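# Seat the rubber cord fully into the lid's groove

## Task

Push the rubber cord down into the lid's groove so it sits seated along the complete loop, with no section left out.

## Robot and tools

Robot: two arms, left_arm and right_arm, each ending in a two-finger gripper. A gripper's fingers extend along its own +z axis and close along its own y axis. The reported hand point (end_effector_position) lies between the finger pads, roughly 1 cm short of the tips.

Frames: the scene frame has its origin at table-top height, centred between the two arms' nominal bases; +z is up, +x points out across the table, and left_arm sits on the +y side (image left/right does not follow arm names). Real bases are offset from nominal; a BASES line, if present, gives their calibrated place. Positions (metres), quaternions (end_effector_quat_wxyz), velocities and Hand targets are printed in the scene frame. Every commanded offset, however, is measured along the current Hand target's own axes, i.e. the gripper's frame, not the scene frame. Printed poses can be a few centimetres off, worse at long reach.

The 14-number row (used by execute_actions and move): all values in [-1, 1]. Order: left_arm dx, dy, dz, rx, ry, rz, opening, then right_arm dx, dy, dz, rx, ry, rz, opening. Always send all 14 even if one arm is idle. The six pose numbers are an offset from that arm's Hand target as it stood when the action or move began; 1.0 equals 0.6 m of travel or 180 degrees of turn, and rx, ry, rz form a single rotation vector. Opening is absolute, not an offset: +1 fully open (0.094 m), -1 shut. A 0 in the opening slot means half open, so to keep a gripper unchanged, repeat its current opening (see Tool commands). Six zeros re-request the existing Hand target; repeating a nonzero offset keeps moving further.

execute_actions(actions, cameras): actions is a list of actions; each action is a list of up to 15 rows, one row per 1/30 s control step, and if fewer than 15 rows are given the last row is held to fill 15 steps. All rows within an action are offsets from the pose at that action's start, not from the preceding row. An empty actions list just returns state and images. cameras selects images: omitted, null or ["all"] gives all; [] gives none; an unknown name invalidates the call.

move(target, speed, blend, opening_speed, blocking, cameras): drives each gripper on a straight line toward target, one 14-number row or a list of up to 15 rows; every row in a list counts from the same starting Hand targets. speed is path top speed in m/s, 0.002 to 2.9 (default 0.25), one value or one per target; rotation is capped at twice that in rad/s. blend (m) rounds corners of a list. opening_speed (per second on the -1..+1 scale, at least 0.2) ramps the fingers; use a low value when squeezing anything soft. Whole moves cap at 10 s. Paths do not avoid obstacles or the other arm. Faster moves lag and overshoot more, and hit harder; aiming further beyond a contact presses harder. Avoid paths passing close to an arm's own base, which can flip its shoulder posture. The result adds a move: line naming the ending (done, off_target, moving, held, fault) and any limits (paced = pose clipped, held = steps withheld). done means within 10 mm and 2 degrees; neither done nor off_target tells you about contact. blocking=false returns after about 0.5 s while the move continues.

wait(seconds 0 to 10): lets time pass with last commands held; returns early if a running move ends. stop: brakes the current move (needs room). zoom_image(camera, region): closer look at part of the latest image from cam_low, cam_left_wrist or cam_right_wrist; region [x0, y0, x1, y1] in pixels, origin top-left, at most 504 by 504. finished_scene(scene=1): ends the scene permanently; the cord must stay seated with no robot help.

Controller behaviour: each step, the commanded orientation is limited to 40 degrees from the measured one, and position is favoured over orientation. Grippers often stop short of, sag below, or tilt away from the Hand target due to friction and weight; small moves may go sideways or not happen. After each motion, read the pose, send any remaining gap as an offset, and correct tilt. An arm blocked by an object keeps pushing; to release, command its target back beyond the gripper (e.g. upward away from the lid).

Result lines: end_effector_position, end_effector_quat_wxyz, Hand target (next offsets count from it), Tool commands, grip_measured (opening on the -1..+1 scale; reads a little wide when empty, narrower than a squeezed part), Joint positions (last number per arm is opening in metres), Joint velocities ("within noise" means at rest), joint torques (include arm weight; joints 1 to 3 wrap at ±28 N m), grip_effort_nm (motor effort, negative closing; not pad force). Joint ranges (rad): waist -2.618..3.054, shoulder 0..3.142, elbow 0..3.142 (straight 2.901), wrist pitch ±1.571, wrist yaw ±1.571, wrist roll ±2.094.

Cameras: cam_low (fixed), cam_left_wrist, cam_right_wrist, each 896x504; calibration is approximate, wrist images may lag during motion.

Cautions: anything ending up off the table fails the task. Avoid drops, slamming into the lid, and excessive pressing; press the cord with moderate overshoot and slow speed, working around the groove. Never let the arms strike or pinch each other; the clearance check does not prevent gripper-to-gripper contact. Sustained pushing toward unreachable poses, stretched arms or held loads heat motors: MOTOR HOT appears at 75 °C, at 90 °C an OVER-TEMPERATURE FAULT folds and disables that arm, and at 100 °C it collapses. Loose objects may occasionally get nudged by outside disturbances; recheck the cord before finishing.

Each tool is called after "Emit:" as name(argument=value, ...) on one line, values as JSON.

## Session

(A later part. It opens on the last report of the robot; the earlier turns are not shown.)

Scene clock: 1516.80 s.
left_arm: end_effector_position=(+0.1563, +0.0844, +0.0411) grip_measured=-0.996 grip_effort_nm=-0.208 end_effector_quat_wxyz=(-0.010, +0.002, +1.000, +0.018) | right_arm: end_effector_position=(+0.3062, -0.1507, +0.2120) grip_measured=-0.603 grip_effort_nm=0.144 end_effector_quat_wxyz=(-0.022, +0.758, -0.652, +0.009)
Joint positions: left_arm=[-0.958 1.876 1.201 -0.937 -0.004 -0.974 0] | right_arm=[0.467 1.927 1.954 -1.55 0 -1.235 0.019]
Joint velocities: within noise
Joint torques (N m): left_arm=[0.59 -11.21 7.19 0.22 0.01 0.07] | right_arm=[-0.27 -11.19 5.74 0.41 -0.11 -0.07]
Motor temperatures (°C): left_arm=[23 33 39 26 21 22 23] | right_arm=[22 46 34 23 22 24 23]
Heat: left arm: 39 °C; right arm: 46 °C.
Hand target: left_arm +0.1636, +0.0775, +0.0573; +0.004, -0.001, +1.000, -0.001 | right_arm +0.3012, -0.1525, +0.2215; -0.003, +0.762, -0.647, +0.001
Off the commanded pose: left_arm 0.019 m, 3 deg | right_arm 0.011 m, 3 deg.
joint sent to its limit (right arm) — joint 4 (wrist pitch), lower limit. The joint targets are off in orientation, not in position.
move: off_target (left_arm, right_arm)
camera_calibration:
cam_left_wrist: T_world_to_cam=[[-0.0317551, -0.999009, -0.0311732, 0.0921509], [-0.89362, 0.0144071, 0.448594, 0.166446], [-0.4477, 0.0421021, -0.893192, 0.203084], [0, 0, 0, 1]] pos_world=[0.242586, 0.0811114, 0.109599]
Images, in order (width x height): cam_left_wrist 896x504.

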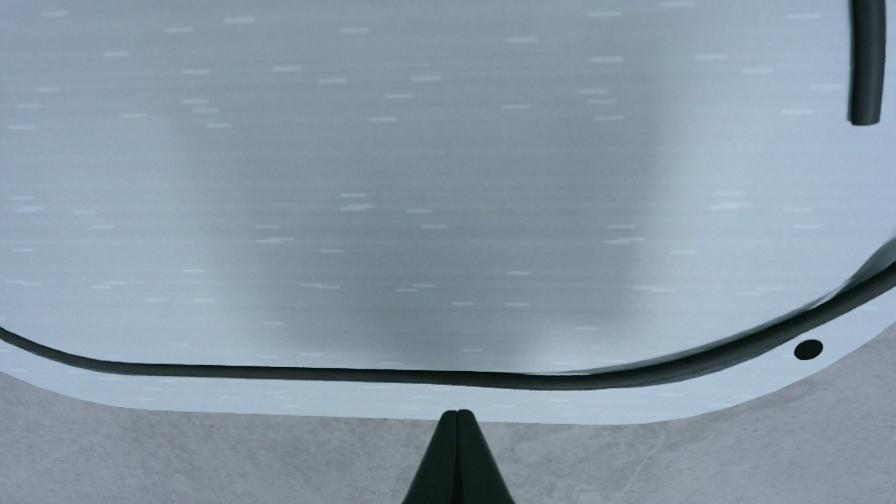

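Emit:
move(target=[[0.0,-0.032,0.0,0,0,0,-1,0,0,0,0,0,0,-0.6],[0.010,-0.032,0.09,0,0,0,-1,0,0,0,0,0,0,-0.6],[0.0,-0.032,0.01,0,0,0,-1,0,0,0,0,0,0,-0.6],[0.0,-0.0825,0.02,0,0,-0.083,-1,0,0,0,0,0,0,-0.6],[0.0068,-0.0825,0.09,0,0,-0.083,-1,0,0,0,0,0,0,-0.6]], speed=[0.2,0.1,0.15,0.2,0.1], cameras=["cam_left_wrist"])

Emit:
move(target=[[-0.01,0,-0.09,0,0,0.0,-1,0,0,0,0,0,0,-0.6]], speed=[0.2], cameras=["cam_left_wrist"])

Scene clock: 1531.53 s.
left_arm: end_effector_position=(+0.1612, +0.0292, +0.0238) grip_measured=-0.996 grip_effort_nm=-0.208 end_effector_quat_wxyz=(+0.004, -0.127, +0.992, -0.003) | right_arm: end_effector_position=(+0.3062, -0.1507, +0.2120) grip_measured=-0.603 grip_effort_nm=0.144 end_effector_quat_wxyz=(-0.022, +0.758, -0.652, +0.009)
Joint positions: left_arm=[-1.031 2.032 1.351 -0.881 -0.004 -1.304 0] | right_arm=[0.467 1.927 1.954 -1.55 0 -1.235 0.019]
Joint velocities: within noise
Joint torques (N m): left_arm=[-0.51 -6.05 2.39 1.13 -0.05 -0.13] | right_arm=[-0.24 -11.21 5.74 0.42 -0.12 -0.07]
Motor temperatures (°C): left_arm=[23 35 41 26 21 22 23] | right_arm=[22 49 33 23 22 24 23]
Heat: left arm: 41 °C; right arm: 49 °C.
Hand target: left_arm +0.1600, +0.0278, +0.0034; +0.004, -0.131, +0.991, -0.002 | right_arm +0.3012, -0.1525, +0.2215; -0.003, +0.762, -0.647, +0.001
Off the commanded pose: left_arm 0.020 m, 0 deg | right_arm 0.011 m, 3 deg.
joint sent to its limit (right arm) — joint 4 (wrist pitch), lower limit. The joint targets are off in orientation, not in position.
move: off_target (left_arm, right_arm)
camera_calibration:
cam_left_wrist: T_world_to_cam=[[0.224129, -0.974505, 0.0103296, -0.00621477], [-0.883362, -0.198668, 0.424502, 0.184524], [-0.411627, -0.104268, -0.905368, 0.190966], [0, 0, 0, 1]] pos_world=[0.243001, 0.0505143, 0.0946283]
Images, in order (width x height): cam_left_wrist 896x504.

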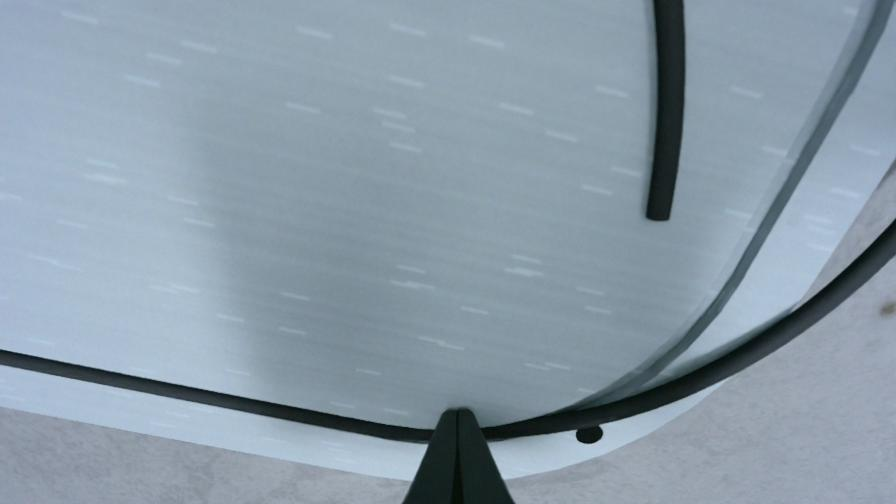

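Scene clock: 1532.70 s.
left_arm: end_effector_position=(+0.1582, +0.0374, +0.0369) grip_measured=-0.996 grip_effort_nm=-0.212 end_effector_quat_wxyz=(-0.007, -0.129, +0.991, +0.023) | right_arm: end_effector_position=(+0.3062, -0.1507, +0.2120) grip_measured=-0.603 grip_effort_nm=0.144 end_effector_quat_wxyz=(-0.022, +0.758, -0.652, +0.009)
Joint positions: left_arm=[-1.027 2.031 1.404 -0.992 -0.004 -1.304 0] | right_arm=[0.467 1.927 1.954 -1.55 0 -1.235 0.019]
Joint velocities: within noise
Joint torques (N m): left_arm=[0.44 -13.3 7.43 0.18 -0.04 0.02] | right_arm=[-0.16 -11.21 5.78 0.42 -0.1 -0.05]
Motor temperatures (°C): left_arm=[23 35 41 26 21 22 23] | right_arm=[22 49 33 23 22 24 23]
Heat: left arm: 41 °C; right arm: 49 °C.
Hand target: left_arm +0.1655, +0.0295, +0.0574; +0.004, -0.131, +0.991, -0.002 | right_arm +0.3012, -0.1525, +0.2215; -0.003, +0.762, -0.647, +0.001
Off the commanded pose: left_arm 0.023 m, 3 deg | right_arm 0.011 m, 3 deg.
joint sent to its limit (right arm) — joint 4 (wrist pitch), lower limit. The joint targets are off in orientation, not in position.
move: off_target (left_arm, right_arm)
camera_calibration:
cam_left_wrist: T_world_to_cam=[[0.227782, -0.97275, -0.0432856, 0.00355987], [-0.870368, -0.223335, 0.43884, 0.176238], [-0.436549, -0.0622853, -0.897522, 0.204576], [0, 0, 0, 1]] pos_world=[0.241888, 0.055565, 0.106425]
Images, in order (width x height): cam_left_wrist 896x504.

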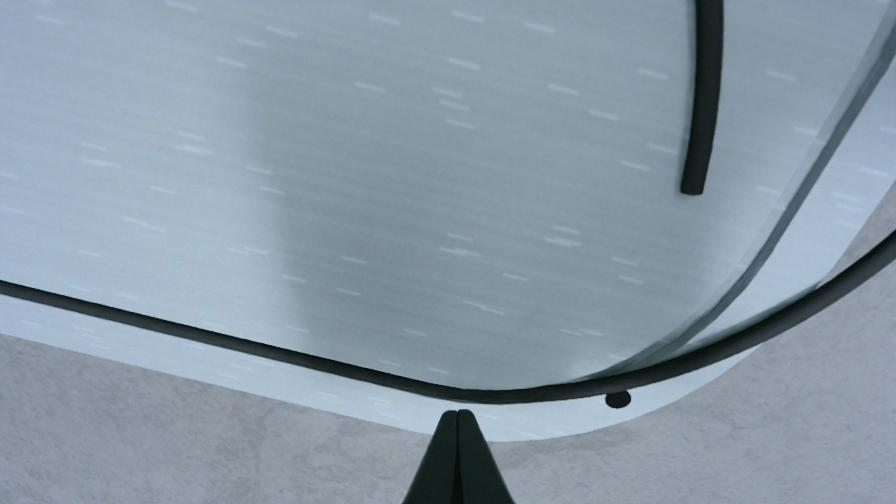

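Emit:
move(target=[[0.01,-0.03,0.0,0,0,-0.083,-1,0,0,0,0,0,0,-0.6],[0.008,-0.0272,0.09,0,0,-0.083,-1,0,0,0,0,0,0,-0.6]], speed=[0.2,0.1], cameras=[])

Emit:
move(target=[[-0.01,0,-0.12,0,0,0.0,-1,0,0,0,0,0,0,-0.6]], speed=[0.2], cameras=["cam_left_wrist"])

Scene clock: 1539.33 s.
left_arm: end_effector_position=(+0.1646, +0.0141, +0.0240) grip_measured=-0.996 grip_effort_nm=-0.208 end_effector_quat_wxyz=(+0.003, -0.253, +0.967, -0.002) | right_arm: end_effector_position=(+0.3062, -0.1507, +0.2120) grip_measured=-0.603 grip_effort_nm=0.139 end_effector_quat_wxyz=(-0.022, +0.758, -0.652, +0.009)
Joint positions: left_arm=[-1.043 2.086 1.434 -0.915 -0.004 -1.574 0] | right_arm=[0.467 1.927 1.954 -1.55 0 -1.236 0.019]
Joint velocities: within noise
Joint torques (N m): left_arm=[-0.06 -6.39 2.51 1.1 -0.05 -0.05] | right_arm=[-0.2 -11.15 5.7 0.42 -0.1 -0.05]
Motor temperatures (°C): left_arm=[23 36 41 26 21 22 23] | right_arm=[22 50 33 23 22 24 23]
Heat: left arm: 41 °C; right arm: 50 °C.
Hand target: left_arm +0.1653, +0.0124, +0.0033; +0.004, -0.259, +0.966, -0.002 | right_arm +0.3012, -0.1525, +0.2215; -0.003, +0.762, -0.647, +0.001
Off the commanded pose: left_arm 0.021 m, 1 deg | right_arm 0.011 m, 3 deg.
joint sent to its limit (right arm) — joint 4 (wrist pitch), lower limit. The joint targets are off in orientation, not in position.
move: off_target (left_arm, right_arm)
No camera images: "cameras" was empty.

Scene clock: 1540.57 s.
left_arm: end_effector_position=(+0.1642, +0.0210, +0.0569) grip_measured=-0.996 grip_effort_nm=-0.212 end_effector_quat_wxyz=(-0.003, -0.257, +0.966, +0.020) | right_arm: end_effector_position=(+0.3062, -0.1507, +0.2120) grip_measured=-0.603 grip_effort_nm=0.144 end_effector_quat_wxyz=(-0.022, +0.758, -0.652, +0.009)
Joint positions: left_arm=[-1.035 2.059 1.531 -1.082 -0.004 -1.574 0] | right_arm=[0.467 1.927 1.954 -1.55 0 -1.236 0.019]
Joint velocities: within noise
Joint torques (N m): left_arm=[0.46 -13.16 7.5 0.11 -0.05 0.07] | right_arm=[-0.2 -11.17 5.78 0.43 -0.11 -0.04]
Motor temperatures (°C): left_arm=[23 37 41 26 21 22 23] | right_arm=[22 50 33 23 22 24 23]
Heat: left arm: 41 °C; right arm: 50 °C.
Hand target: left_arm +0.1700, +0.0155, +0.0754; +0.004, -0.259, +0.966, -0.002 | right_arm +0.3012, -0.1525, +0.2215; -0.003, +0.762, -0.647, +0.001
Off the commanded pose: left_arm 0.020 m, 3 deg | right_arm 0.011 m, 3 deg.
joint sent to its limit (right arm) — joint 4 (wrist pitch), lower limit. The joint targets are off in orientation, not in position.
move: off_target (left_arm, right_arm)
camera_calibration:
cam_left_wrist: T_world_to_cam=[[0.472371, -0.880688, -0.0354158, -0.0553051], [-0.789598, -0.440685, 0.427003, 0.161069], [-0.391663, -0.173739, -0.903557, 0.219447], [0, 0, 0, 1]] pos_world=[0.239253, 0.0604004, 0.127547]
Images, in order (width x height): cam_left_wrist 896x504.

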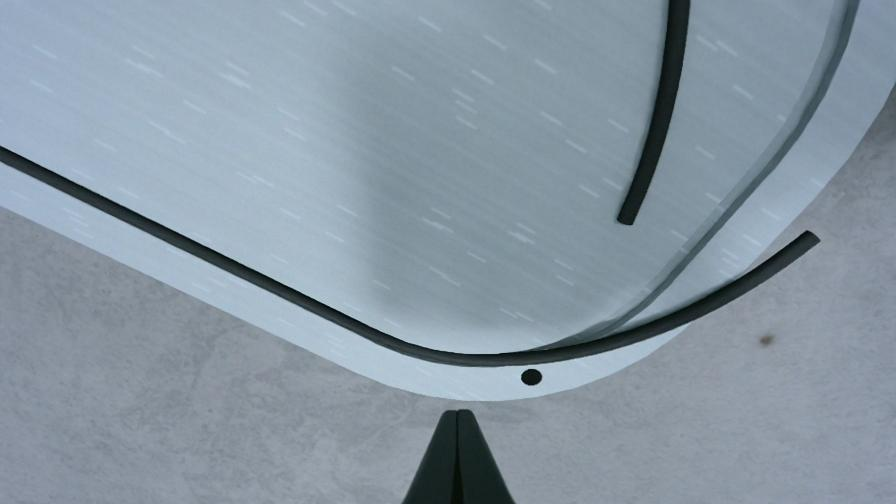

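Emit:
move(target=[[-0.298,0.183,-0.125,0,0,0.667,-1,0,0,0,0,0,0,-0.6]], speed=0.5, cameras=[])

Emit:
move(target=[[0,0,0,0,0,0,-1,-0.3,0.12,0.22,0,0,0.302,-1]], speed=0.4, cameras=["cam_right_wrist","cam_left_wrist"])

Scene clock: 1555.07 s.
left_arm: end_effector_position=(+0.2643, +0.2025, +0.1334) grip_measured=-0.997 grip_effort_nm=-0.193 end_effector_quat_wxyz=(-0.021, +0.705, +0.709, -0.002) | right_arm: end_effector_position=(+0.3062, -0.1507, +0.2120) grip_measured=-0.603 grip_effort_nm=0.139 end_effector_quat_wxyz=(-0.022, +0.758, -0.652, +0.009)
Joint positions: left_arm=[-0.454 1.8 1.484 -1.296 -0.009 1.091 0] | right_arm=[0.467 1.927 1.954 -1.55 0 -1.236 0.019]
Joint velocities: within noise
Joint torques (N m): left_arm=[0.4 -11.11 7.92 0.24 0.15 0.15] | right_arm=[-0.14 -11.17 5.68 0.42 -0.11 -0.05]
Motor temperatures (°C): left_arm=[23 40 42 25 21 22 23] | right_arm=[22 50 33 23 22 24 23]
Heat: left arm: 42 °C; right arm: 50 °C.
Hand target: left_arm +0.2694, +0.2001, +0.1508; +0.004, +0.708, +0.707, +0.002 | right_arm +0.3012, -0.1525, +0.2215; -0.003, +0.762, -0.647, +0.001
Off the commanded pose: left_arm 0.018 m, 3 deg | right_arm 0.011 m, 3 deg.
joint sent to its limit (right arm) — joint 4 (wrist pitch), lower limit. The joint targets are off in orientation, not in position.
move: off_target (left_arm, right_arm)
No camera images: "cameras" was empty.

Scene clock: 1556.67 s.
left_arm: end_effector_position=(+0.2641, +0.2026, +0.1334) grip_measured=-0.997 grip_effort_nm=-0.188 end_effector_quat_wxyz=(-0.021, +0.705, +0.709, -0.002) | right_arm: end_effector_position=(+0.2035, -0.0046, +0.0996) grip_measured=-0.989 grip_effort_nm=-0.603 end_effector_quat_wxyz=(-0.010, -0.463, +0.886, -0.004)
Joint positions: left_arm=[-0.454 1.8 1.484 -1.297 -0.009 1.092 0] | right_arm=[0.941 2.053 1.686 -1.225 -0.002 -0.004 0.001]
Joint velocities: within noise
Joint torques (N m): left_arm=[0.31 -10.93 7.88 0.2 0.17 0.16] | right_arm=[-1.02 -10.37 6.53 0.35 -0.04 0]
Motor temperatures (°C): left_arm=[23 39 42 25 21 22 23] | right_arm=[22 50 33 23 22 24 23]
Heat: left arm: 42 °C; right arm: 50 °C.
Hand target: left_arm +0.2694, +0.2001, +0.1508; +0.004, +0.708, +0.706, +0.002 | right_arm +0.2062, -0.0062, +0.1031; -0.006, -0.463, +0.887, -0.003 (not the last commanded pose)
Off the commanded pose: left_arm 0.018 m, 3 deg | right_arm 0.021 m, 10 deg.
move: held (right_arm; a check stopped the path), off_target (left_arm); limits=held
pose unreachable (right arm): on one or more control steps of this call, first in action 0 (counted from 0), this arm could not follow its commanded pose, so it was not sent that pose on those steps. It may still have moved: this result reports where it is.
cause: moving toward the commanded pose would bring a part of the arm too close to another arm (this arm's wrist (the part past joint 4) and the left arm's wrist camera, along the way the arms are being sent, or toward where that arm still pushes).
camera_calibration:
cam_left_wrist: T_world_to_cam=[[-0.999023, 0.0220051, 0.0383203, 0.256029], [0.0370101, 0.890481, 0.453513, -0.204203], [-0.0241439, 0.454488, -0.890425, 0.133138], [0, 0, 0, 1]] pos_world=[0.266551, 0.115695, 0.201347]
cam_right_wrist: T_world_to_cam=[[0.819903, -0.572283, -0.0158384, -0.16313], [-0.504824, -0.73575, 0.451468, 0.0990064], [-0.270021, -0.362165, -0.892147, 0.241254], [0, 0, 0, 1]] pos_world=[0.248875, 0.0668613, 0.167952]
Images, in order (width x height): cam_left_wrist 896x504, cam_right_wrist 896x504.

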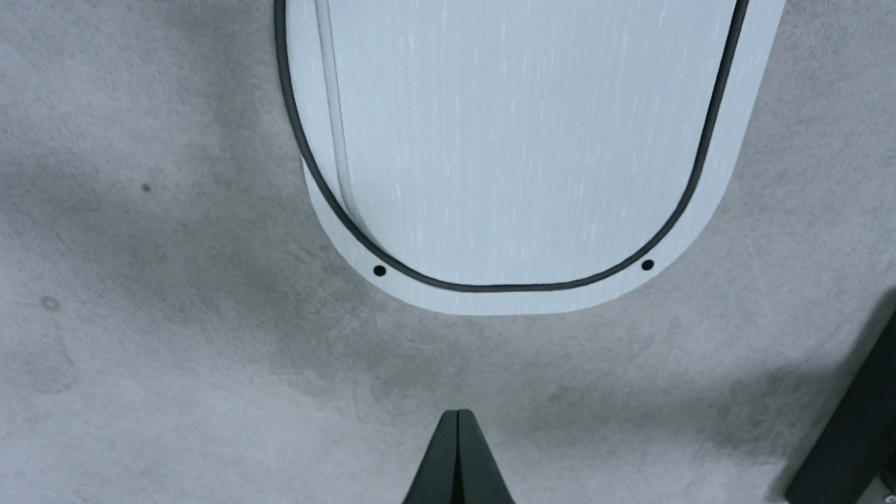

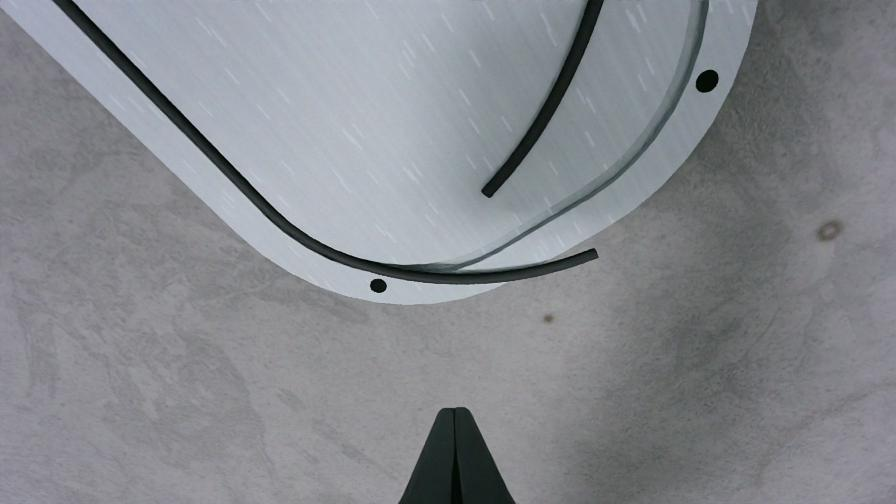

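Emit:
move(target=[[0.13,0,0,0,0,0,-1,0,0,0,0,0,0,-1],[0.13,0,0,0,0,0,-1,0.002,0.035,0.09,0,0,0,-1]], speed=0.3, cameras=["cam_right_wrist"])

Scene clock: 1571.70 s.
left_arm: end_effector_position=(+0.2731, +0.2803, +0.1453) grip_measured=-0.997 grip_effort_nm=-0.193 end_effector_quat_wxyz=(-0.006, +0.702, +0.712, +0.001) | right_arm: end_effector_position=(+0.1872, +0.0017, +0.0510) grip_measured=-0.989 grip_effort_nm=-0.603 end_effector_quat_wxyz=(-0.010, -0.466, +0.885, -0.005)
Joint positions: left_arm=[-0.21 1.698 1.411 -1.294 -0.009 1.327 0] | right_arm=[0.985 2.08 1.528 -1.041 -0.002 0.035 0.001]
Joint velocities: within noise
Joint torques (N m): left_arm=[-0.31 -9.8 4.34 0.33 0.17 0.24] | right_arm=[-0.16 -9.26 6.19 0.49 -0.04 0.15]
Motor temperatures (°C): left_arm=[23 38 41 25 21 22 23] | right_arm=[22 48 33 23 22 24 23]
Heat: left arm: 41 °C; right arm: 48 °C.
Hand target: left_arm +0.2695, +0.2782, +0.1506; +0.004, +0.708, +0.706, +0.002 | right_arm +0.1879, +0.0042, +0.0492; -0.006, -0.463, +0.887, -0.003
Off the commanded pose: left_arm 0.007 m, 2 deg | right_arm 0.003 m, 1 deg.
move: done
camera_calibration:
cam_right_wrist: T_world_to_cam=[[0.822952, -0.567911, -0.015054, -0.147602], [-0.501146, -0.738175, 0.451608, 0.116596], [-0.267586, -0.364108, -0.892089, 0.195304], [0, 0, 0, 1]] pos_world=[0.232162, 0.0733553, 0.11935]
Images, in order (width x height): cam_right_wrist 896x504.

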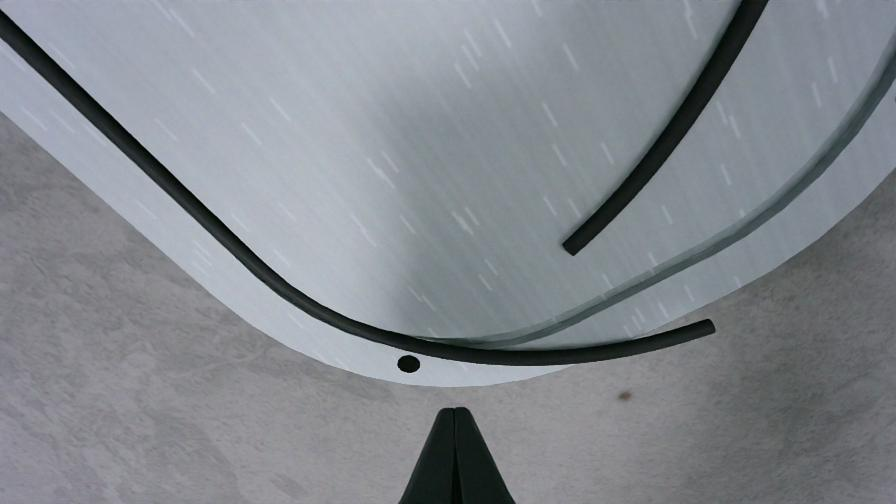

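Emit:
move(target=[[0,0,0,0,0,0,-1,-0.012,0,0.01,0,0,0,-1],[0,0,0,0,0,0,-1,-0.007,0,0.077,0,0,0,-1]], speed=0.1, cameras=["cam_right_wrist"])

Emit:
move(target=[[0,0,0,0,0,0,-1,-0.01,0,-0.09,0,0,0,-1]], speed=0.2, cameras=["cam_right_wrist"])

Scene clock: 1578.97 s.
left_arm: end_effector_position=(+0.2731, +0.2803, +0.1453) grip_measured=-0.997 grip_effort_nm=-0.188 end_effector_quat_wxyz=(-0.006, +0.702, +0.712, +0.001) | right_arm: end_effector_position=(+0.1913, +0.0082, +0.0246) grip_measured=-0.989 grip_effort_nm=-0.608 end_effector_quat_wxyz=(-0.002, -0.466, +0.885, +0.000)
Joint positions: left_arm=[-0.21 1.698 1.411 -1.294 -0.009 1.327 0] | right_arm=[0.985 2.126 1.49 -0.938 -0.002 0.035 0.001]
Joint velocities: within noise
Joint torques (N m): left_arm=[-0.08 -9.99 4.44 0.38 0.17 0.21] | right_arm=[-0.23 -6.78 3.1 1.13 -0.05 0.13]
Motor temperatures (°C): left_arm=[23 37 40 25 21 22 23] | right_arm=[22 48 33 23 22 24 23]
Heat: left arm: 40 °C; right arm: 48 °C.
Hand target: left_arm +0.2695, +0.2782, +0.1506; +0.004, +0.708, +0.706, +0.002 | right_arm +0.1900, +0.0072, +0.0030; -0.006, -0.463, +0.887, -0.003
Off the commanded pose: left_arm 0.007 m, 2 deg | right_arm 0.022 m, 1 deg.
move: off_target (right_arm)
camera_calibration:
cam_right_wrist: T_world_to_cam=[[0.822885, -0.567992, -0.0156824, -0.147652], [-0.505829, -0.74484, 0.435144, 0.136741], [-0.258839, -0.350141, -0.900224, 0.173721], [0, 0, 0, 1]] pos_world=[0.235634, 0.0788116, 0.0945705]
Images, in order (width x height): cam_right_wrist 896x504.

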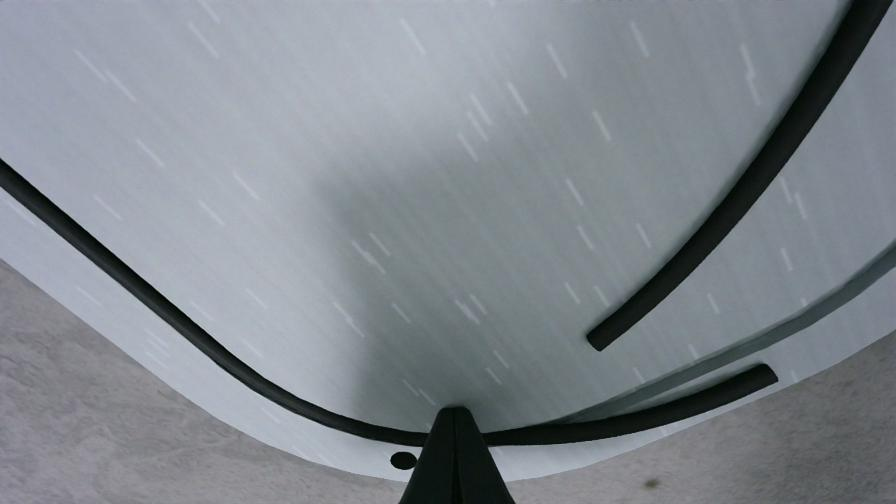

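Scene clock: 1580.13 s.
left_arm: end_effector_position=(+0.2731, +0.2803, +0.1453) grip_measured=-0.997 grip_effort_nm=-0.188 end_effector_quat_wxyz=(-0.006, +0.702, +0.712, +0.001) | right_arm: end_effector_position=(+0.1917, +0.0087, +0.0476) grip_measured=-0.989 grip_effort_nm=-0.608 end_effector_quat_wxyz=(-0.015, -0.466, +0.885, -0.008)
Joint positions: left_arm=[-0.21 1.698 1.411 -1.294 -0.009 1.327 0] | right_arm=[0.985 2.126 1.586 -1.065 -0.002 0.035 0.001]
Joint velocities: within noise
Joint torques (N m): left_arm=[-0.24 -9.95 4.55 0.33 0.18 0.16] | right_arm=[-0.24 -11 7.69 0.26 -0.04 0.14]
Motor temperatures (°C): left_arm=[23 37 40 25 21 22 23] | right_arm=[22 48 33 23 22 24 23]
Heat: left arm: 40 °C; right arm: 48 °C.
Hand target: left_arm +0.2695, +0.2782, +0.1506; +0.004, +0.708, +0.706, +0.002 | right_arm +0.1938, +0.0127, +0.0568; -0.006, -0.463, +0.887, -0.003
Off the commanded pose: left_arm 0.007 m, 2 deg | right_arm 0.010 m, 1 deg.
move: done
camera_calibration:
cam_right_wrist: T_world_to_cam=[[0.822653, -0.568356, -0.0145761, -0.147275], [-0.498438, -0.733311, 0.4624, 0.124484], [-0.273497, -0.37313, -0.886551, 0.196993], [0, 0, 0, 1]] pos_world=[0.237081, 0.0810849, 0.114936]
Images, in order (width x height): cam_right_wrist 896x504.

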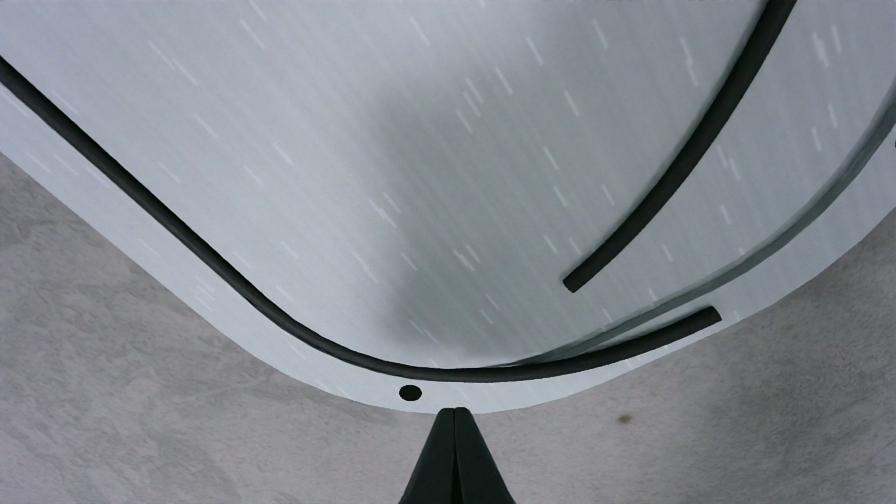

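Emit:
move(target=[[0,0,0,0,0,0,-1,0.0096,-0.0183,0.0113,0,0,-0.0556,-1]], speed=0.15, cameras=["cam_right_wrist"])

Scene clock: 1608.20 s.
left_arm: end_effector_position=(+0.2731, +0.2803, +0.1453) grip_measured=-0.997 grip_effort_nm=-0.183 end_effector_quat_wxyz=(-0.006, +0.702, +0.712, +0.001) | right_arm: end_effector_position=(+0.1948, +0.0004, +0.0415) grip_measured=-0.989 grip_effort_nm=-0.608 end_effector_quat_wxyz=(-0.022, -0.537, +0.843, -0.009)
Joint positions: left_arm=[-0.21 1.698 1.411 -1.294 -0.009 1.327 0] | right_arm=[0.967 2.126 1.56 -1.052 -0.002 -0.149 0.001]
Joint velocities: within noise
Joint torques (N m): left_arm=[-0.18 -10.07 4.4 0.34 0.19 0.2] | right_arm=[-1.01 -12.38 5.63 0.5 -0.03 0]
Motor temperatures (°C): left_arm=[23 36 38 25 21 22 23] | right_arm=[22 48 33 23 22 24 23]
Heat: left arm: 38 °C; right arm: 48 °C.
Hand target: left_arm +0.2695, +0.2782, +0.1506; +0.004, +0.708, +0.707, +0.002 | right_arm +0.1995, +0.0015, +0.0501; -0.007, -0.538, +0.843, -0.003
Off the commanded pose: left_arm 0.007 m, 2 deg | right_arm 0.010 m, 2 deg.
move: done
camera_calibration:
cam_right_wrist: T_world_to_cam=[[0.90462, -0.425614, -0.0226843, -0.170375], [-0.365233, -0.801519, 0.473468, 0.0963339], [-0.219696, -0.420024, -0.880519, 0.178665], [0, 0, 0, 1]] pos_world=[0.228561, 0.0797433, 0.107842]
Images, in order (width x height): cam_right_wrist 896x504.

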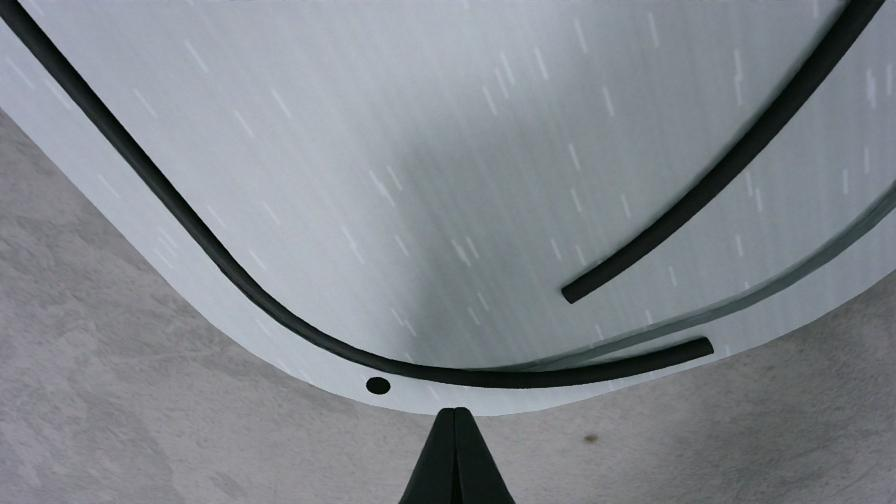

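Emit:
move(target=[[0,0,0,0,0,0,-1,0,0,0.0785,0,0,0,-1],[0,0,0,0,0,0,-1,-0.012,0,-0.01,0,0,0,-1]], speed=0.12, cameras=["cam_right_wrist"])

Emit:
move(target=[[0,0,0,0,0,0,-1,0,0,0,0,0,0,-1]], speed=0.12, cameras=["cam_right_wrist"])

Scene clock: 1613.10 s.
left_arm: end_effector_position=(+0.2731, +0.2803, +0.1453) grip_measured=-0.997 grip_effort_nm=-0.188 end_effector_quat_wxyz=(-0.006, +0.702, +0.712, +0.001) | right_arm: end_effector_position=(+0.1985, +0.0061, +0.0486) grip_measured=-0.989 grip_effort_nm=-0.608 end_effector_quat_wxyz=(-0.013, -0.537, +0.843, -0.005)
Joint positions: left_arm=[-0.21 1.698 1.411 -1.294 -0.009 1.327 0] | right_arm=[0.967 2.126 1.59 -1.064 -0.002 -0.15 0.001]
Joint velocities: within noise
Joint torques (N m): left_arm=[-0.42 -9.74 4.56 0.39 0.18 0.2] | right_arm=[-0.76 -10.55 7.73 0.27 -0.03 0]
Motor temperatures (°C): left_arm=[23 36 38 25 21 22 23] | right_arm=[22 48 33 23 22 24 23]
Heat: left arm: 38 °C; right arm: 48 °C.
Hand target: left_arm +0.2695, +0.2782, +0.1506; +0.004, +0.708, +0.707, +0.002 | right_arm +0.2025, +0.0081, +0.0560; -0.007, -0.538, +0.843, -0.003
Off the commanded pose: left_arm 0.007 m, 2 deg | right_arm 0.009 m, 1 deg.
move: done
camera_calibration:
cam_right_wrist: T_world_to_cam=[[0.905296, -0.424309, -0.0200259, -0.171418], [-0.369073, -0.809035, 0.457435, 0.100542], [-0.210295, -0.406723, -0.889018, 0.186588], [0, 0, 0, 1]] pos_world=[0.23153, 0.0844978, 0.116456]
Images, in order (width x height): cam_right_wrist 896x504.

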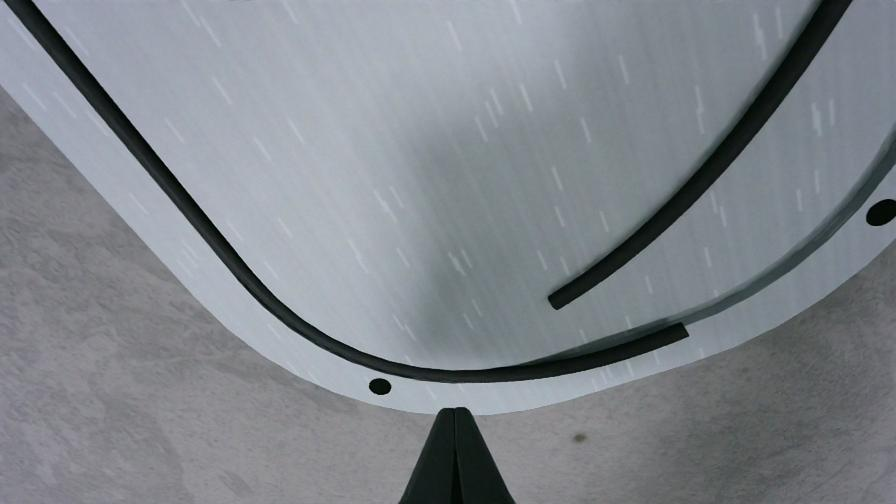

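Scene clock: 1613.80 s.
left_arm: end_effector_position=(+0.2731, +0.2803, +0.1453) grip_measured=-0.997 grip_effort_nm=-0.193 end_effector_quat_wxyz=(-0.006, +0.702, +0.712, +0.001) | right_arm: end_effector_position=(+0.1984, +0.0059, +0.0486) grip_measured=-0.989 grip_effort_nm=-0.603 end_effector_quat_wxyz=(-0.014, -0.537, +0.843, -0.005)
Joint positions: left_arm=[-0.21 1.698 1.411 -1.294 -0.009 1.327 0] | right_arm=[0.967 2.126 1.59 -1.065 -0.002 -0.15 0.001]
Joint velocities: within noise
Joint torques (N m): left_arm=[-0.24 -9.73 4.56 0.4 0.17 0.1] | right_arm=[-0.75 -10.7 7.75 0.28 -0.04 0]
Motor temperatures (°C): left_arm=[23 36 38 25 21 22 23] | right_arm=[22 48 33 23 22 24 23]
Heat: left arm: 38 °C; right arm: 48 °C.
Hand target: left_arm +0.2695, +0.2782, +0.1506; +0.004, +0.708, +0.707, +0.002 | right_arm +0.2026, +0.0082, +0.0560; -0.007, -0.538, +0.843, -0.003
Off the commanded pose: left_arm 0.007 m, 2 deg | right_arm 0.009 m, 1 deg.
move: done
camera_calibration:
cam_right_wrist: T_world_to_cam=[[0.905286, -0.424324, -0.0201456, -0.171355], [-0.368876, -0.808739, 0.458119, 0.100322], [-0.210683, -0.407297, -0.888663, 0.186535], [0, 0, 0, 1]] pos_world=[0.231431, 0.0843997, 0.116355]
Images, in order (width x height): cam_right_wrist 896x504.

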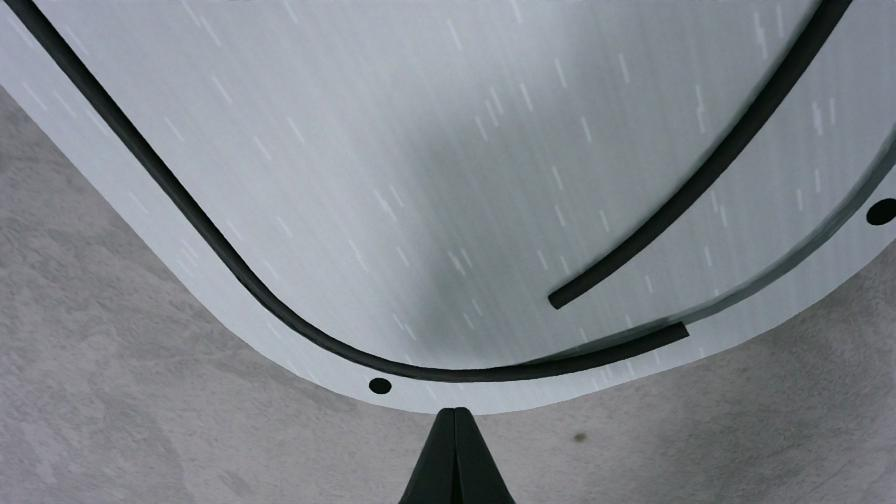

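Emit:
move(target=[[0,0,0,0,0,0,-1,0.0095,-0.0226,0.0,0,0,-0.0722,-1],[0,0,0,0,0,0,-1,0.0095,-0.0226,0.0883,0,0,-0.0722,-1],[0,0,0,0,0,0,-1,-0.003,-0.0226,0.0,0,0,-0.0722,-1]], speed=0.12, cameras=["cam_right_wrist"])

Scene clock: 1622.77 s.
left_arm: end_effector_position=(+0.2731, +0.2803, +0.1453) grip_measured=-0.997 grip_effort_nm=-0.188 end_effector_quat_wxyz=(-0.006, +0.702, +0.712, +0.001) | right_arm: end_effector_position=(+0.2119, +0.0025, +0.0501) grip_measured=-0.989 grip_effort_nm=-0.598 end_effector_quat_wxyz=(-0.012, -0.629, +0.777, -0.003)
Joint positions: left_arm=[-0.21 1.698 1.411 -1.294 -0.009 1.328 0] | right_arm=[0.934 2.137 1.615 -1.073 -0.001 -0.408 0.001]
Joint velocities: within noise
Joint torques (N m): left_arm=[-0.23 -9.99 4.48 0.29 0.21 0.21] | right_arm=[-0.72 -10.37 7.58 0.26 -0.06 -0.01]
Motor temperatures (°C): left_arm=[23 36 38 25 21 22 23] | right_arm=[22 47 33 23 22 24 23]
Heat: left arm: 38 °C; right arm: 47 °C.
Hand target: left_arm +0.2695, +0.2782, +0.1506; +0.004, +0.708, +0.706, +0.002 | right_arm +0.2155, +0.0041, +0.0559; -0.007, -0.630, +0.776, -0.002
Off the commanded pose: left_arm 0.007 m, 2 deg | right_arm 0.007 m, 1 deg.
move: done
camera_calibration:
cam_right_wrist: T_world_to_cam=[[0.977071, -0.211433, -0.025062, -0.200542], [-0.177577, -0.874188, 0.451953, 0.0616827], [-0.117467, -0.43714, -0.89169, 0.169765], [0, 0, 0, 1]] pos_world=[0.226839, 0.0857323, 0.118474]
Images, in order (width x height): cam_right_wrist 896x504.

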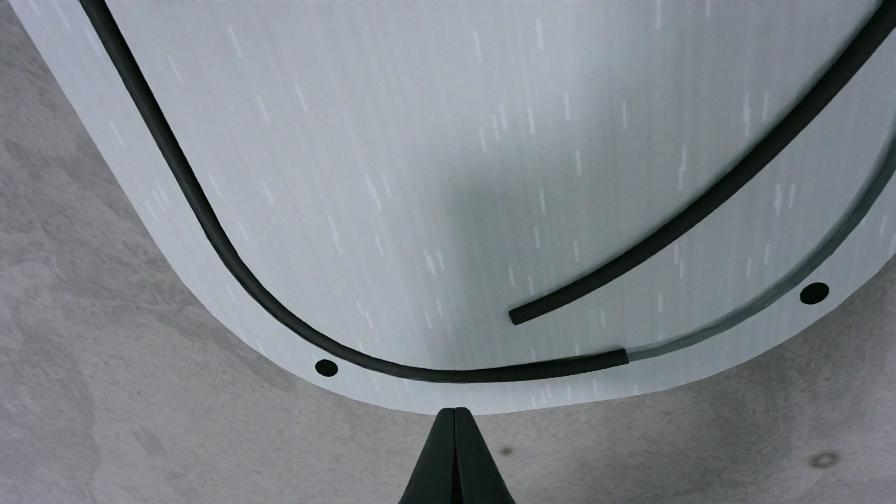

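Emit:
move(target=[[0,0,0,0,0,0,-1,0.0092,-0.0208,0.0,0,0,-0.0667,-1],[0,0,0,0,0,0,-1,0.0092,-0.0208,0.0883,0,0,-0.0667,-1],[0,0,0,0,0,0,-1,-0.003,-0.0208,0.0,0,0,-0.0667,-1]], speed=0.12, cameras=["cam_right_wrist"])

Scene clock: 1631.47 s.
left_arm: end_effector_position=(+0.2731, +0.2803, +0.1453) grip_measured=-0.997 grip_effort_nm=-0.188 end_effector_quat_wxyz=(-0.006, +0.702, +0.712, +0.001) | right_arm: end_effector_position=(+0.2258, +0.0008, +0.0500) grip_measured=-0.989 grip_effort_nm=-0.603 end_effector_quat_wxyz=(+0.012, +0.706, -0.708, +0.001)
Joint positions: left_arm=[-0.21 1.698 1.411 -1.294 -0.009 1.328 0] | right_arm=[0.903 2.163 1.656 -1.088 -0.002 -0.646 0.001]
Joint velocities: within noise
Joint torques (N m): left_arm=[-0.36 -9.87 4.62 0.35 0.18 0.19] | right_arm=[-0.42 -10.58 7.79 0.26 -0.06 0.02]
Motor temperatures (°C): left_arm=[23 36 37 25 21 22 23] | right_arm=[22 47 34 23 22 24 23]
Heat: left arm: 37 °C; right arm: 47 °C.
Hand target: left_arm +0.2695, +0.2782, +0.1506; +0.004, +0.708, +0.706, +0.002 | right_arm +0.2282, +0.0033, +0.0559; +0.007, +0.708, -0.706, +0.001
Off the commanded pose: left_arm 0.007 m, 2 deg | right_arm 0.007 m, 1 deg.
move: done
camera_calibration:
cam_right_wrist: T_world_to_cam=[[0.999537, -0.00480785, -0.0300542, -0.219503], [0.0091911, -0.893666, 0.448638, 0.0207846], [-0.0290154, -0.448707, -0.893208, 0.150706], [0, 0, 0, 1]] pos_world=[0.223583, 0.085142, 0.11869]
Images, in order (width x height): cam_right_wrist 896x504.

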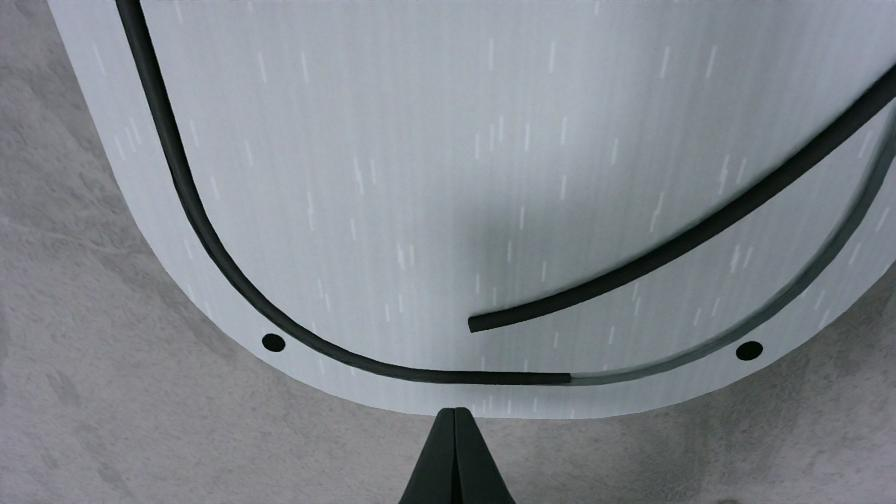

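Emit:
move(target=[[0,0,0,0,0,0,-1,0.0122,-0.0205,0.0,0,0,0,-1],[0,0,0,0,0,0,-1,0.0122,-0.0205,0.0883,0,0,0,-1],[0,0,0,0,0,0,-1,0.005,-0.0205,0.04,0,0,0,-1],[0,0,0,0,0,0,-1,0.0122,-0.0363,0.04,0,0,0,-1],[0,0,0,0,0,0,-1,0.0122,-0.0363,0.0883,0,0,0,-1],[0,0,0,0,0,0,-1,-0.003,-0.0363,0,0,0,0,-1]], speed=0.12, cameras=["cam_right_wrist"])

Scene clock: 1640.07 s.
left_arm: end_effector_position=(+0.2731, +0.2803, +0.1453) grip_measured=-0.997 grip_effort_nm=-0.193 end_effector_quat_wxyz=(-0.006, +0.702, +0.712, +0.001) | right_arm: end_effector_position=(+0.2499, +0.0015, +0.0515) grip_measured=-0.989 grip_effort_nm=-0.603 end_effector_quat_wxyz=(+0.010, +0.706, -0.709, -0.001)
Joint positions: left_arm=[-0.21 1.698 1.411 -1.294 -0.009 1.328 0] | right_arm=[0.858 2.219 1.752 -1.124 -0.003 -0.69 0.001]
Joint velocities: within noise
Joint torques (N m): left_arm=[-0.4 -9.92 4.46 0.35 0.15 0.19] | right_arm=[0.23 -10.59 7.83 0.29 -0.03 0.06]
Motor temperatures (°C): left_arm=[23 36 37 25 21 22 23] | right_arm=[22 48 34 23 22 24 23]
Heat: left arm: 37 °C; right arm: 48 °C.
Hand target: left_arm +0.2695, +0.2782, +0.1506; +0.004, +0.708, +0.706, +0.002 | right_arm +0.2500, +0.0051, +0.0556; +0.007, +0.708, -0.706, +0.001
Off the commanded pose: left_arm 0.007 m, 2 deg | right_arm 0.006 m, 1 deg.
move: done
camera_calibration:
cam_right_wrist: T_world_to_cam=[[0.999555, -0.00661337, -0.0290895, -0.243599], [0.00699199, -0.896019, 0.44396, 0.0213669], [-0.0290008, -0.443966, -0.895574, 0.153159], [0, 0, 0, 1]] pos_world=[0.247783, 0.0855316, 0.120593]
Images, in order (width x height): cam_right_wrist 896x504.

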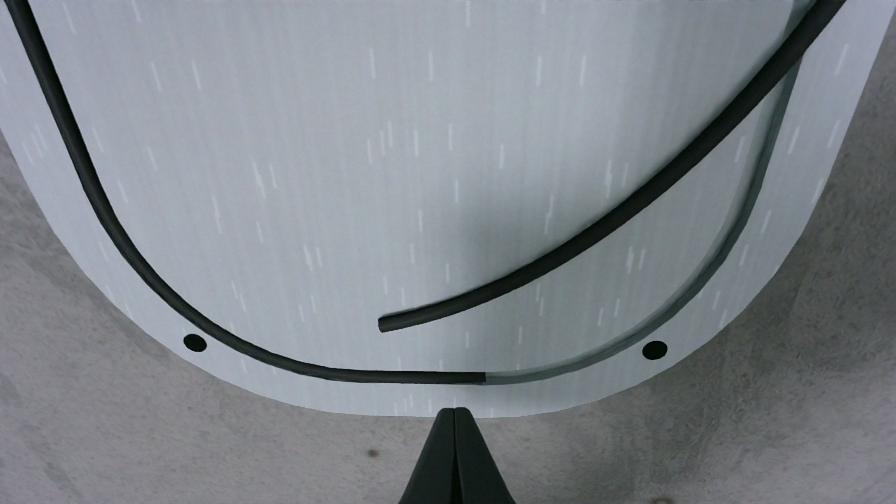

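Emit:
move(target=[[0,0,0,0,0,0,-1,0,0,-0.1,0,0,0,-1],[0.0,0.04,0.08,0,0,0,-1,0.25,0,-0.167,0,0,0,-1]], speed=0.3, cameras=["cam_low","cam_left_wrist"])

Scene clock: 1649.10 s.
left_arm: end_effector_position=(+0.2935, +0.2780, +0.1080) grip_measured=-0.997 grip_effort_nm=-0.193 end_effector_quat_wxyz=(+0.003, +0.705, +0.709, +0.007) | right_arm: end_effector_position=(+0.2543, -0.1414, +0.1528) grip_measured=-0.989 grip_effort_nm=-0.603 end_effector_quat_wxyz=(+0.009, +0.704, -0.710, +0.001)
Joint positions: left_arm=[-0.202 1.769 1.346 -1.134 -0.009 1.344 0] | right_arm=[0.569 1.798 1.55 -1.341 0.006 -0.974 0.001]
Joint velocities: within noise
Joint torques (N m): left_arm=[0.39 -6.69 4.62 0.6 0.18 0.16] | right_arm=[-0.49 -9.29 5.85 0.27 -0.1 -0.08]
Motor temperatures (°C): left_arm=[23 35 37 25 21 22 23] | right_arm=[22 49 34 23 22 24 23]
Heat: left arm: 37 °C; right arm: 49 °C.
Hand target: left_arm +0.2939, +0.2780, +0.1028; +0.004, +0.708, +0.706, +0.002 | right_arm +0.2511, -0.1437, +0.1576; +0.007, +0.708, -0.706, +0.001
Off the commanded pose: left_arm 0.005 m, 1 deg | right_arm 0.006 m, 1 deg.
move: done
camera_calibration:
cam_left_wrist: T_world_to_cam=[[-0.999692, 0.022324, -0.0108415, 0.290034], [0.0153739, 0.900008, 0.435602, -0.255396], [0.0194818, 0.435301, -0.900074, 0.0705735], [0, 0, 0, 1]] pos_world=[0.292496, 0.192663, 0.177917]
Images, in order (width x height): cam_low 896x504, cam_left_wrist 896x504.

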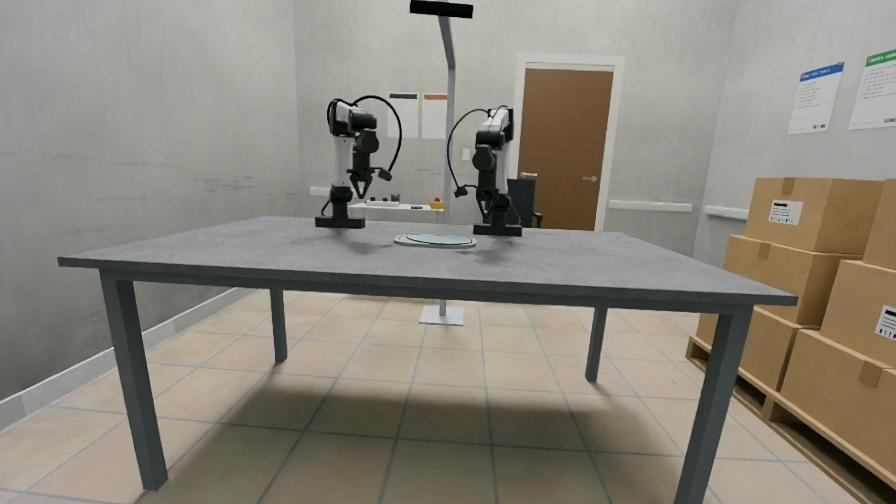

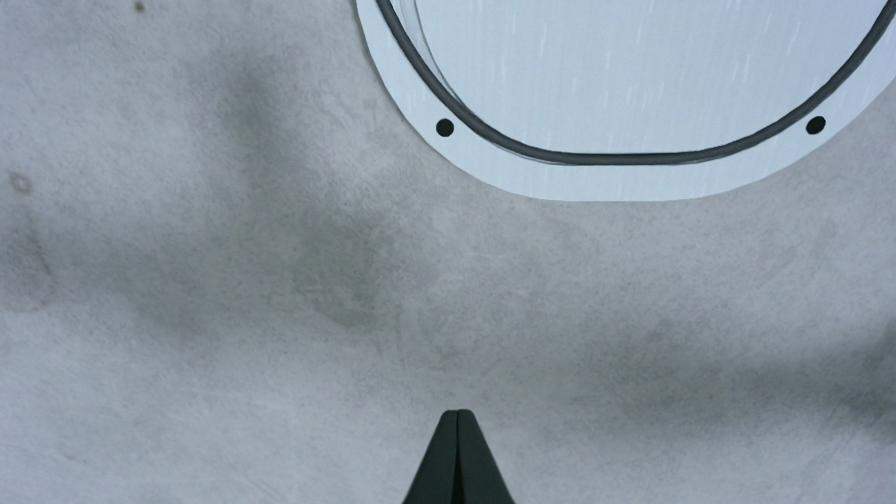

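Emit:
move(target=[-0.0617,0.0585,0.035,0,0,0.22,-1,0,0,0,0,0,0,-1], speed=0.3, cameras=["cam_left_wrist"])

Scene clock: 1658.77 s.
left_arm: end_effector_position=(+0.3195, +0.2466, +0.0800) grip_measured=-0.997 grip_effort_nm=-0.183 end_effector_quat_wxyz=(-0.008, +0.901, +0.433, -0.003) | right_arm: end_effector_position=(+0.2543, -0.1414, +0.1528) grip_measured=-0.989 grip_effort_nm=-0.598 end_effector_quat_wxyz=(+0.009, +0.704, -0.710, +0.001)
Joint positions: left_arm=[-0.272 1.941 1.455 -1.1 -0.009 1.954 0] | right_arm=[0.569 1.798 1.55 -1.341 0.006 -0.975 0.001]
Joint velocities: within noise
Joint torques (N m): left_arm=[-0.21 -7.43 7.8 0.38 0.18 0.17] | right_arm=[-0.35 -9.26 5.87 0.26 -0.09 -0.06]
Motor temperatures (°C): left_arm=[23 35 38 25 21 22 23] | right_arm=[22 48 34 23 22 24 23]
Heat: left arm: 38 °C; right arm: 48 °C.
Hand target: left_arm +0.3292, +0.2409, +0.0823; +0.003, +0.905, +0.425, +0.003 | right_arm +0.2511, -0.1437, +0.1576; +0.007, +0.708, -0.706, +0.001
Off the commanded pose: left_arm 0.011 m, 2 deg | right_arm 0.006 m, 1 deg.
move: off_target (left_arm)
camera_calibration:
cam_left_wrist: T_world_to_cam=[[-0.76275, 0.646338, 0.0214424, 0.0843017], [0.590087, 0.682036, 0.432, -0.344883], [0.264593, 0.342161, -0.901619, 0.00324288], [0, 0, 0, 1]] pos_world=[0.266954, 0.179625, 0.150105]
Images, in order (width x height): cam_left_wrist 896x504.

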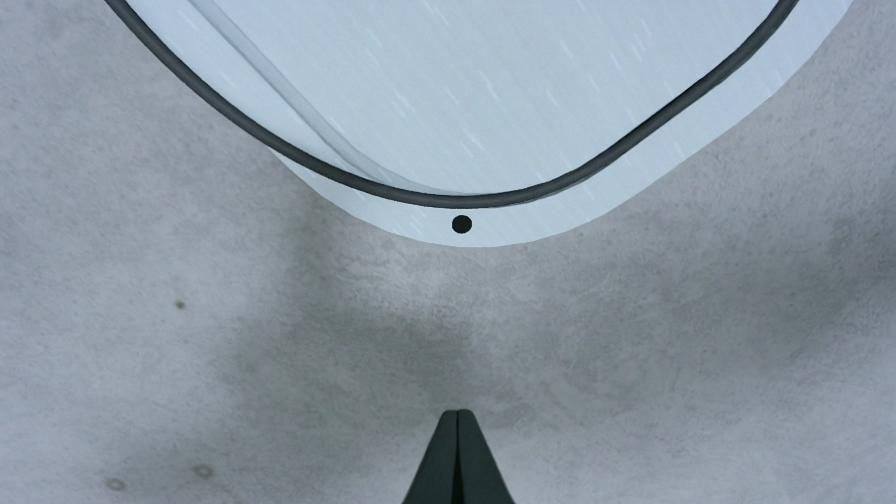

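Emit:
move(target=[-0.1187,0.0998,0.012,0,0,-0.22,-0.5,0,0,0,0,0,0,-1], speed=0.3, cameras=["cam_left_wrist"])

Scene clock: 1667.37 s.
left_arm: end_effector_position=(+0.3257, +0.1520, +0.0736) grip_measured=-0.502 grip_effort_nm=0.076 end_effector_quat_wxyz=(+0.001, +0.710, +0.704, +0.005) | right_arm: end_effector_position=(+0.2543, -0.1414, +0.1528) grip_measured=-0.989 grip_effort_nm=-0.603 end_effector_quat_wxyz=(+0.009, +0.704, -0.710, +0.001)
Joint positions: left_arm=[-0.496 2.09 1.647 -1.123 -0.008 1.065 0.023] | right_arm=[0.569 1.798 1.55 -1.341 0.006 -0.975 0.001]
Joint velocities: within noise
Joint torques (N m): left_arm=[-0.21 -8.76 7.87 0.32 0.16 -0.04] | right_arm=[-0.4 -9.31 5.79 0.28 -0.1 -0.05]
Motor temperatures (°C): left_arm=[23 35 39 25 21 22 23] | right_arm=[22 48 34 23 22 24 23]
Heat: left arm: 39 °C; right arm: 48 °C.
Hand target: left_arm +0.3298, +0.1478, +0.0753; +0.004, +0.708, +0.706, +0.002 | right_arm +0.2511, -0.1437, +0.1576; +0.007, +0.708, -0.706, +0.001
Off the commanded pose: left_arm 0.006 m, 1 deg | right_arm 0.006 m, 1 deg.
move: done
camera_calibration:
cam_left_wrist: T_world_to_cam=[[-0.999287, 0.0375318, -0.0041846, 0.321756], [0.0319788, 0.899924, 0.434873, -0.132755], [0.0200874, 0.434429, -0.900482, 0.0937685], [0, 0, 0, 1]] pos_world=[0.323888, 0.0666579, 0.143515]
Images, in order (width x height): cam_left_wrist 896x504.

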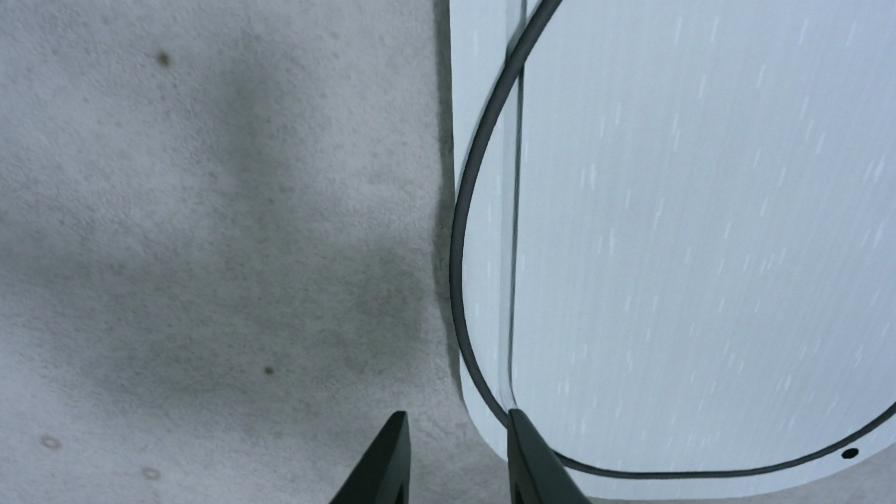

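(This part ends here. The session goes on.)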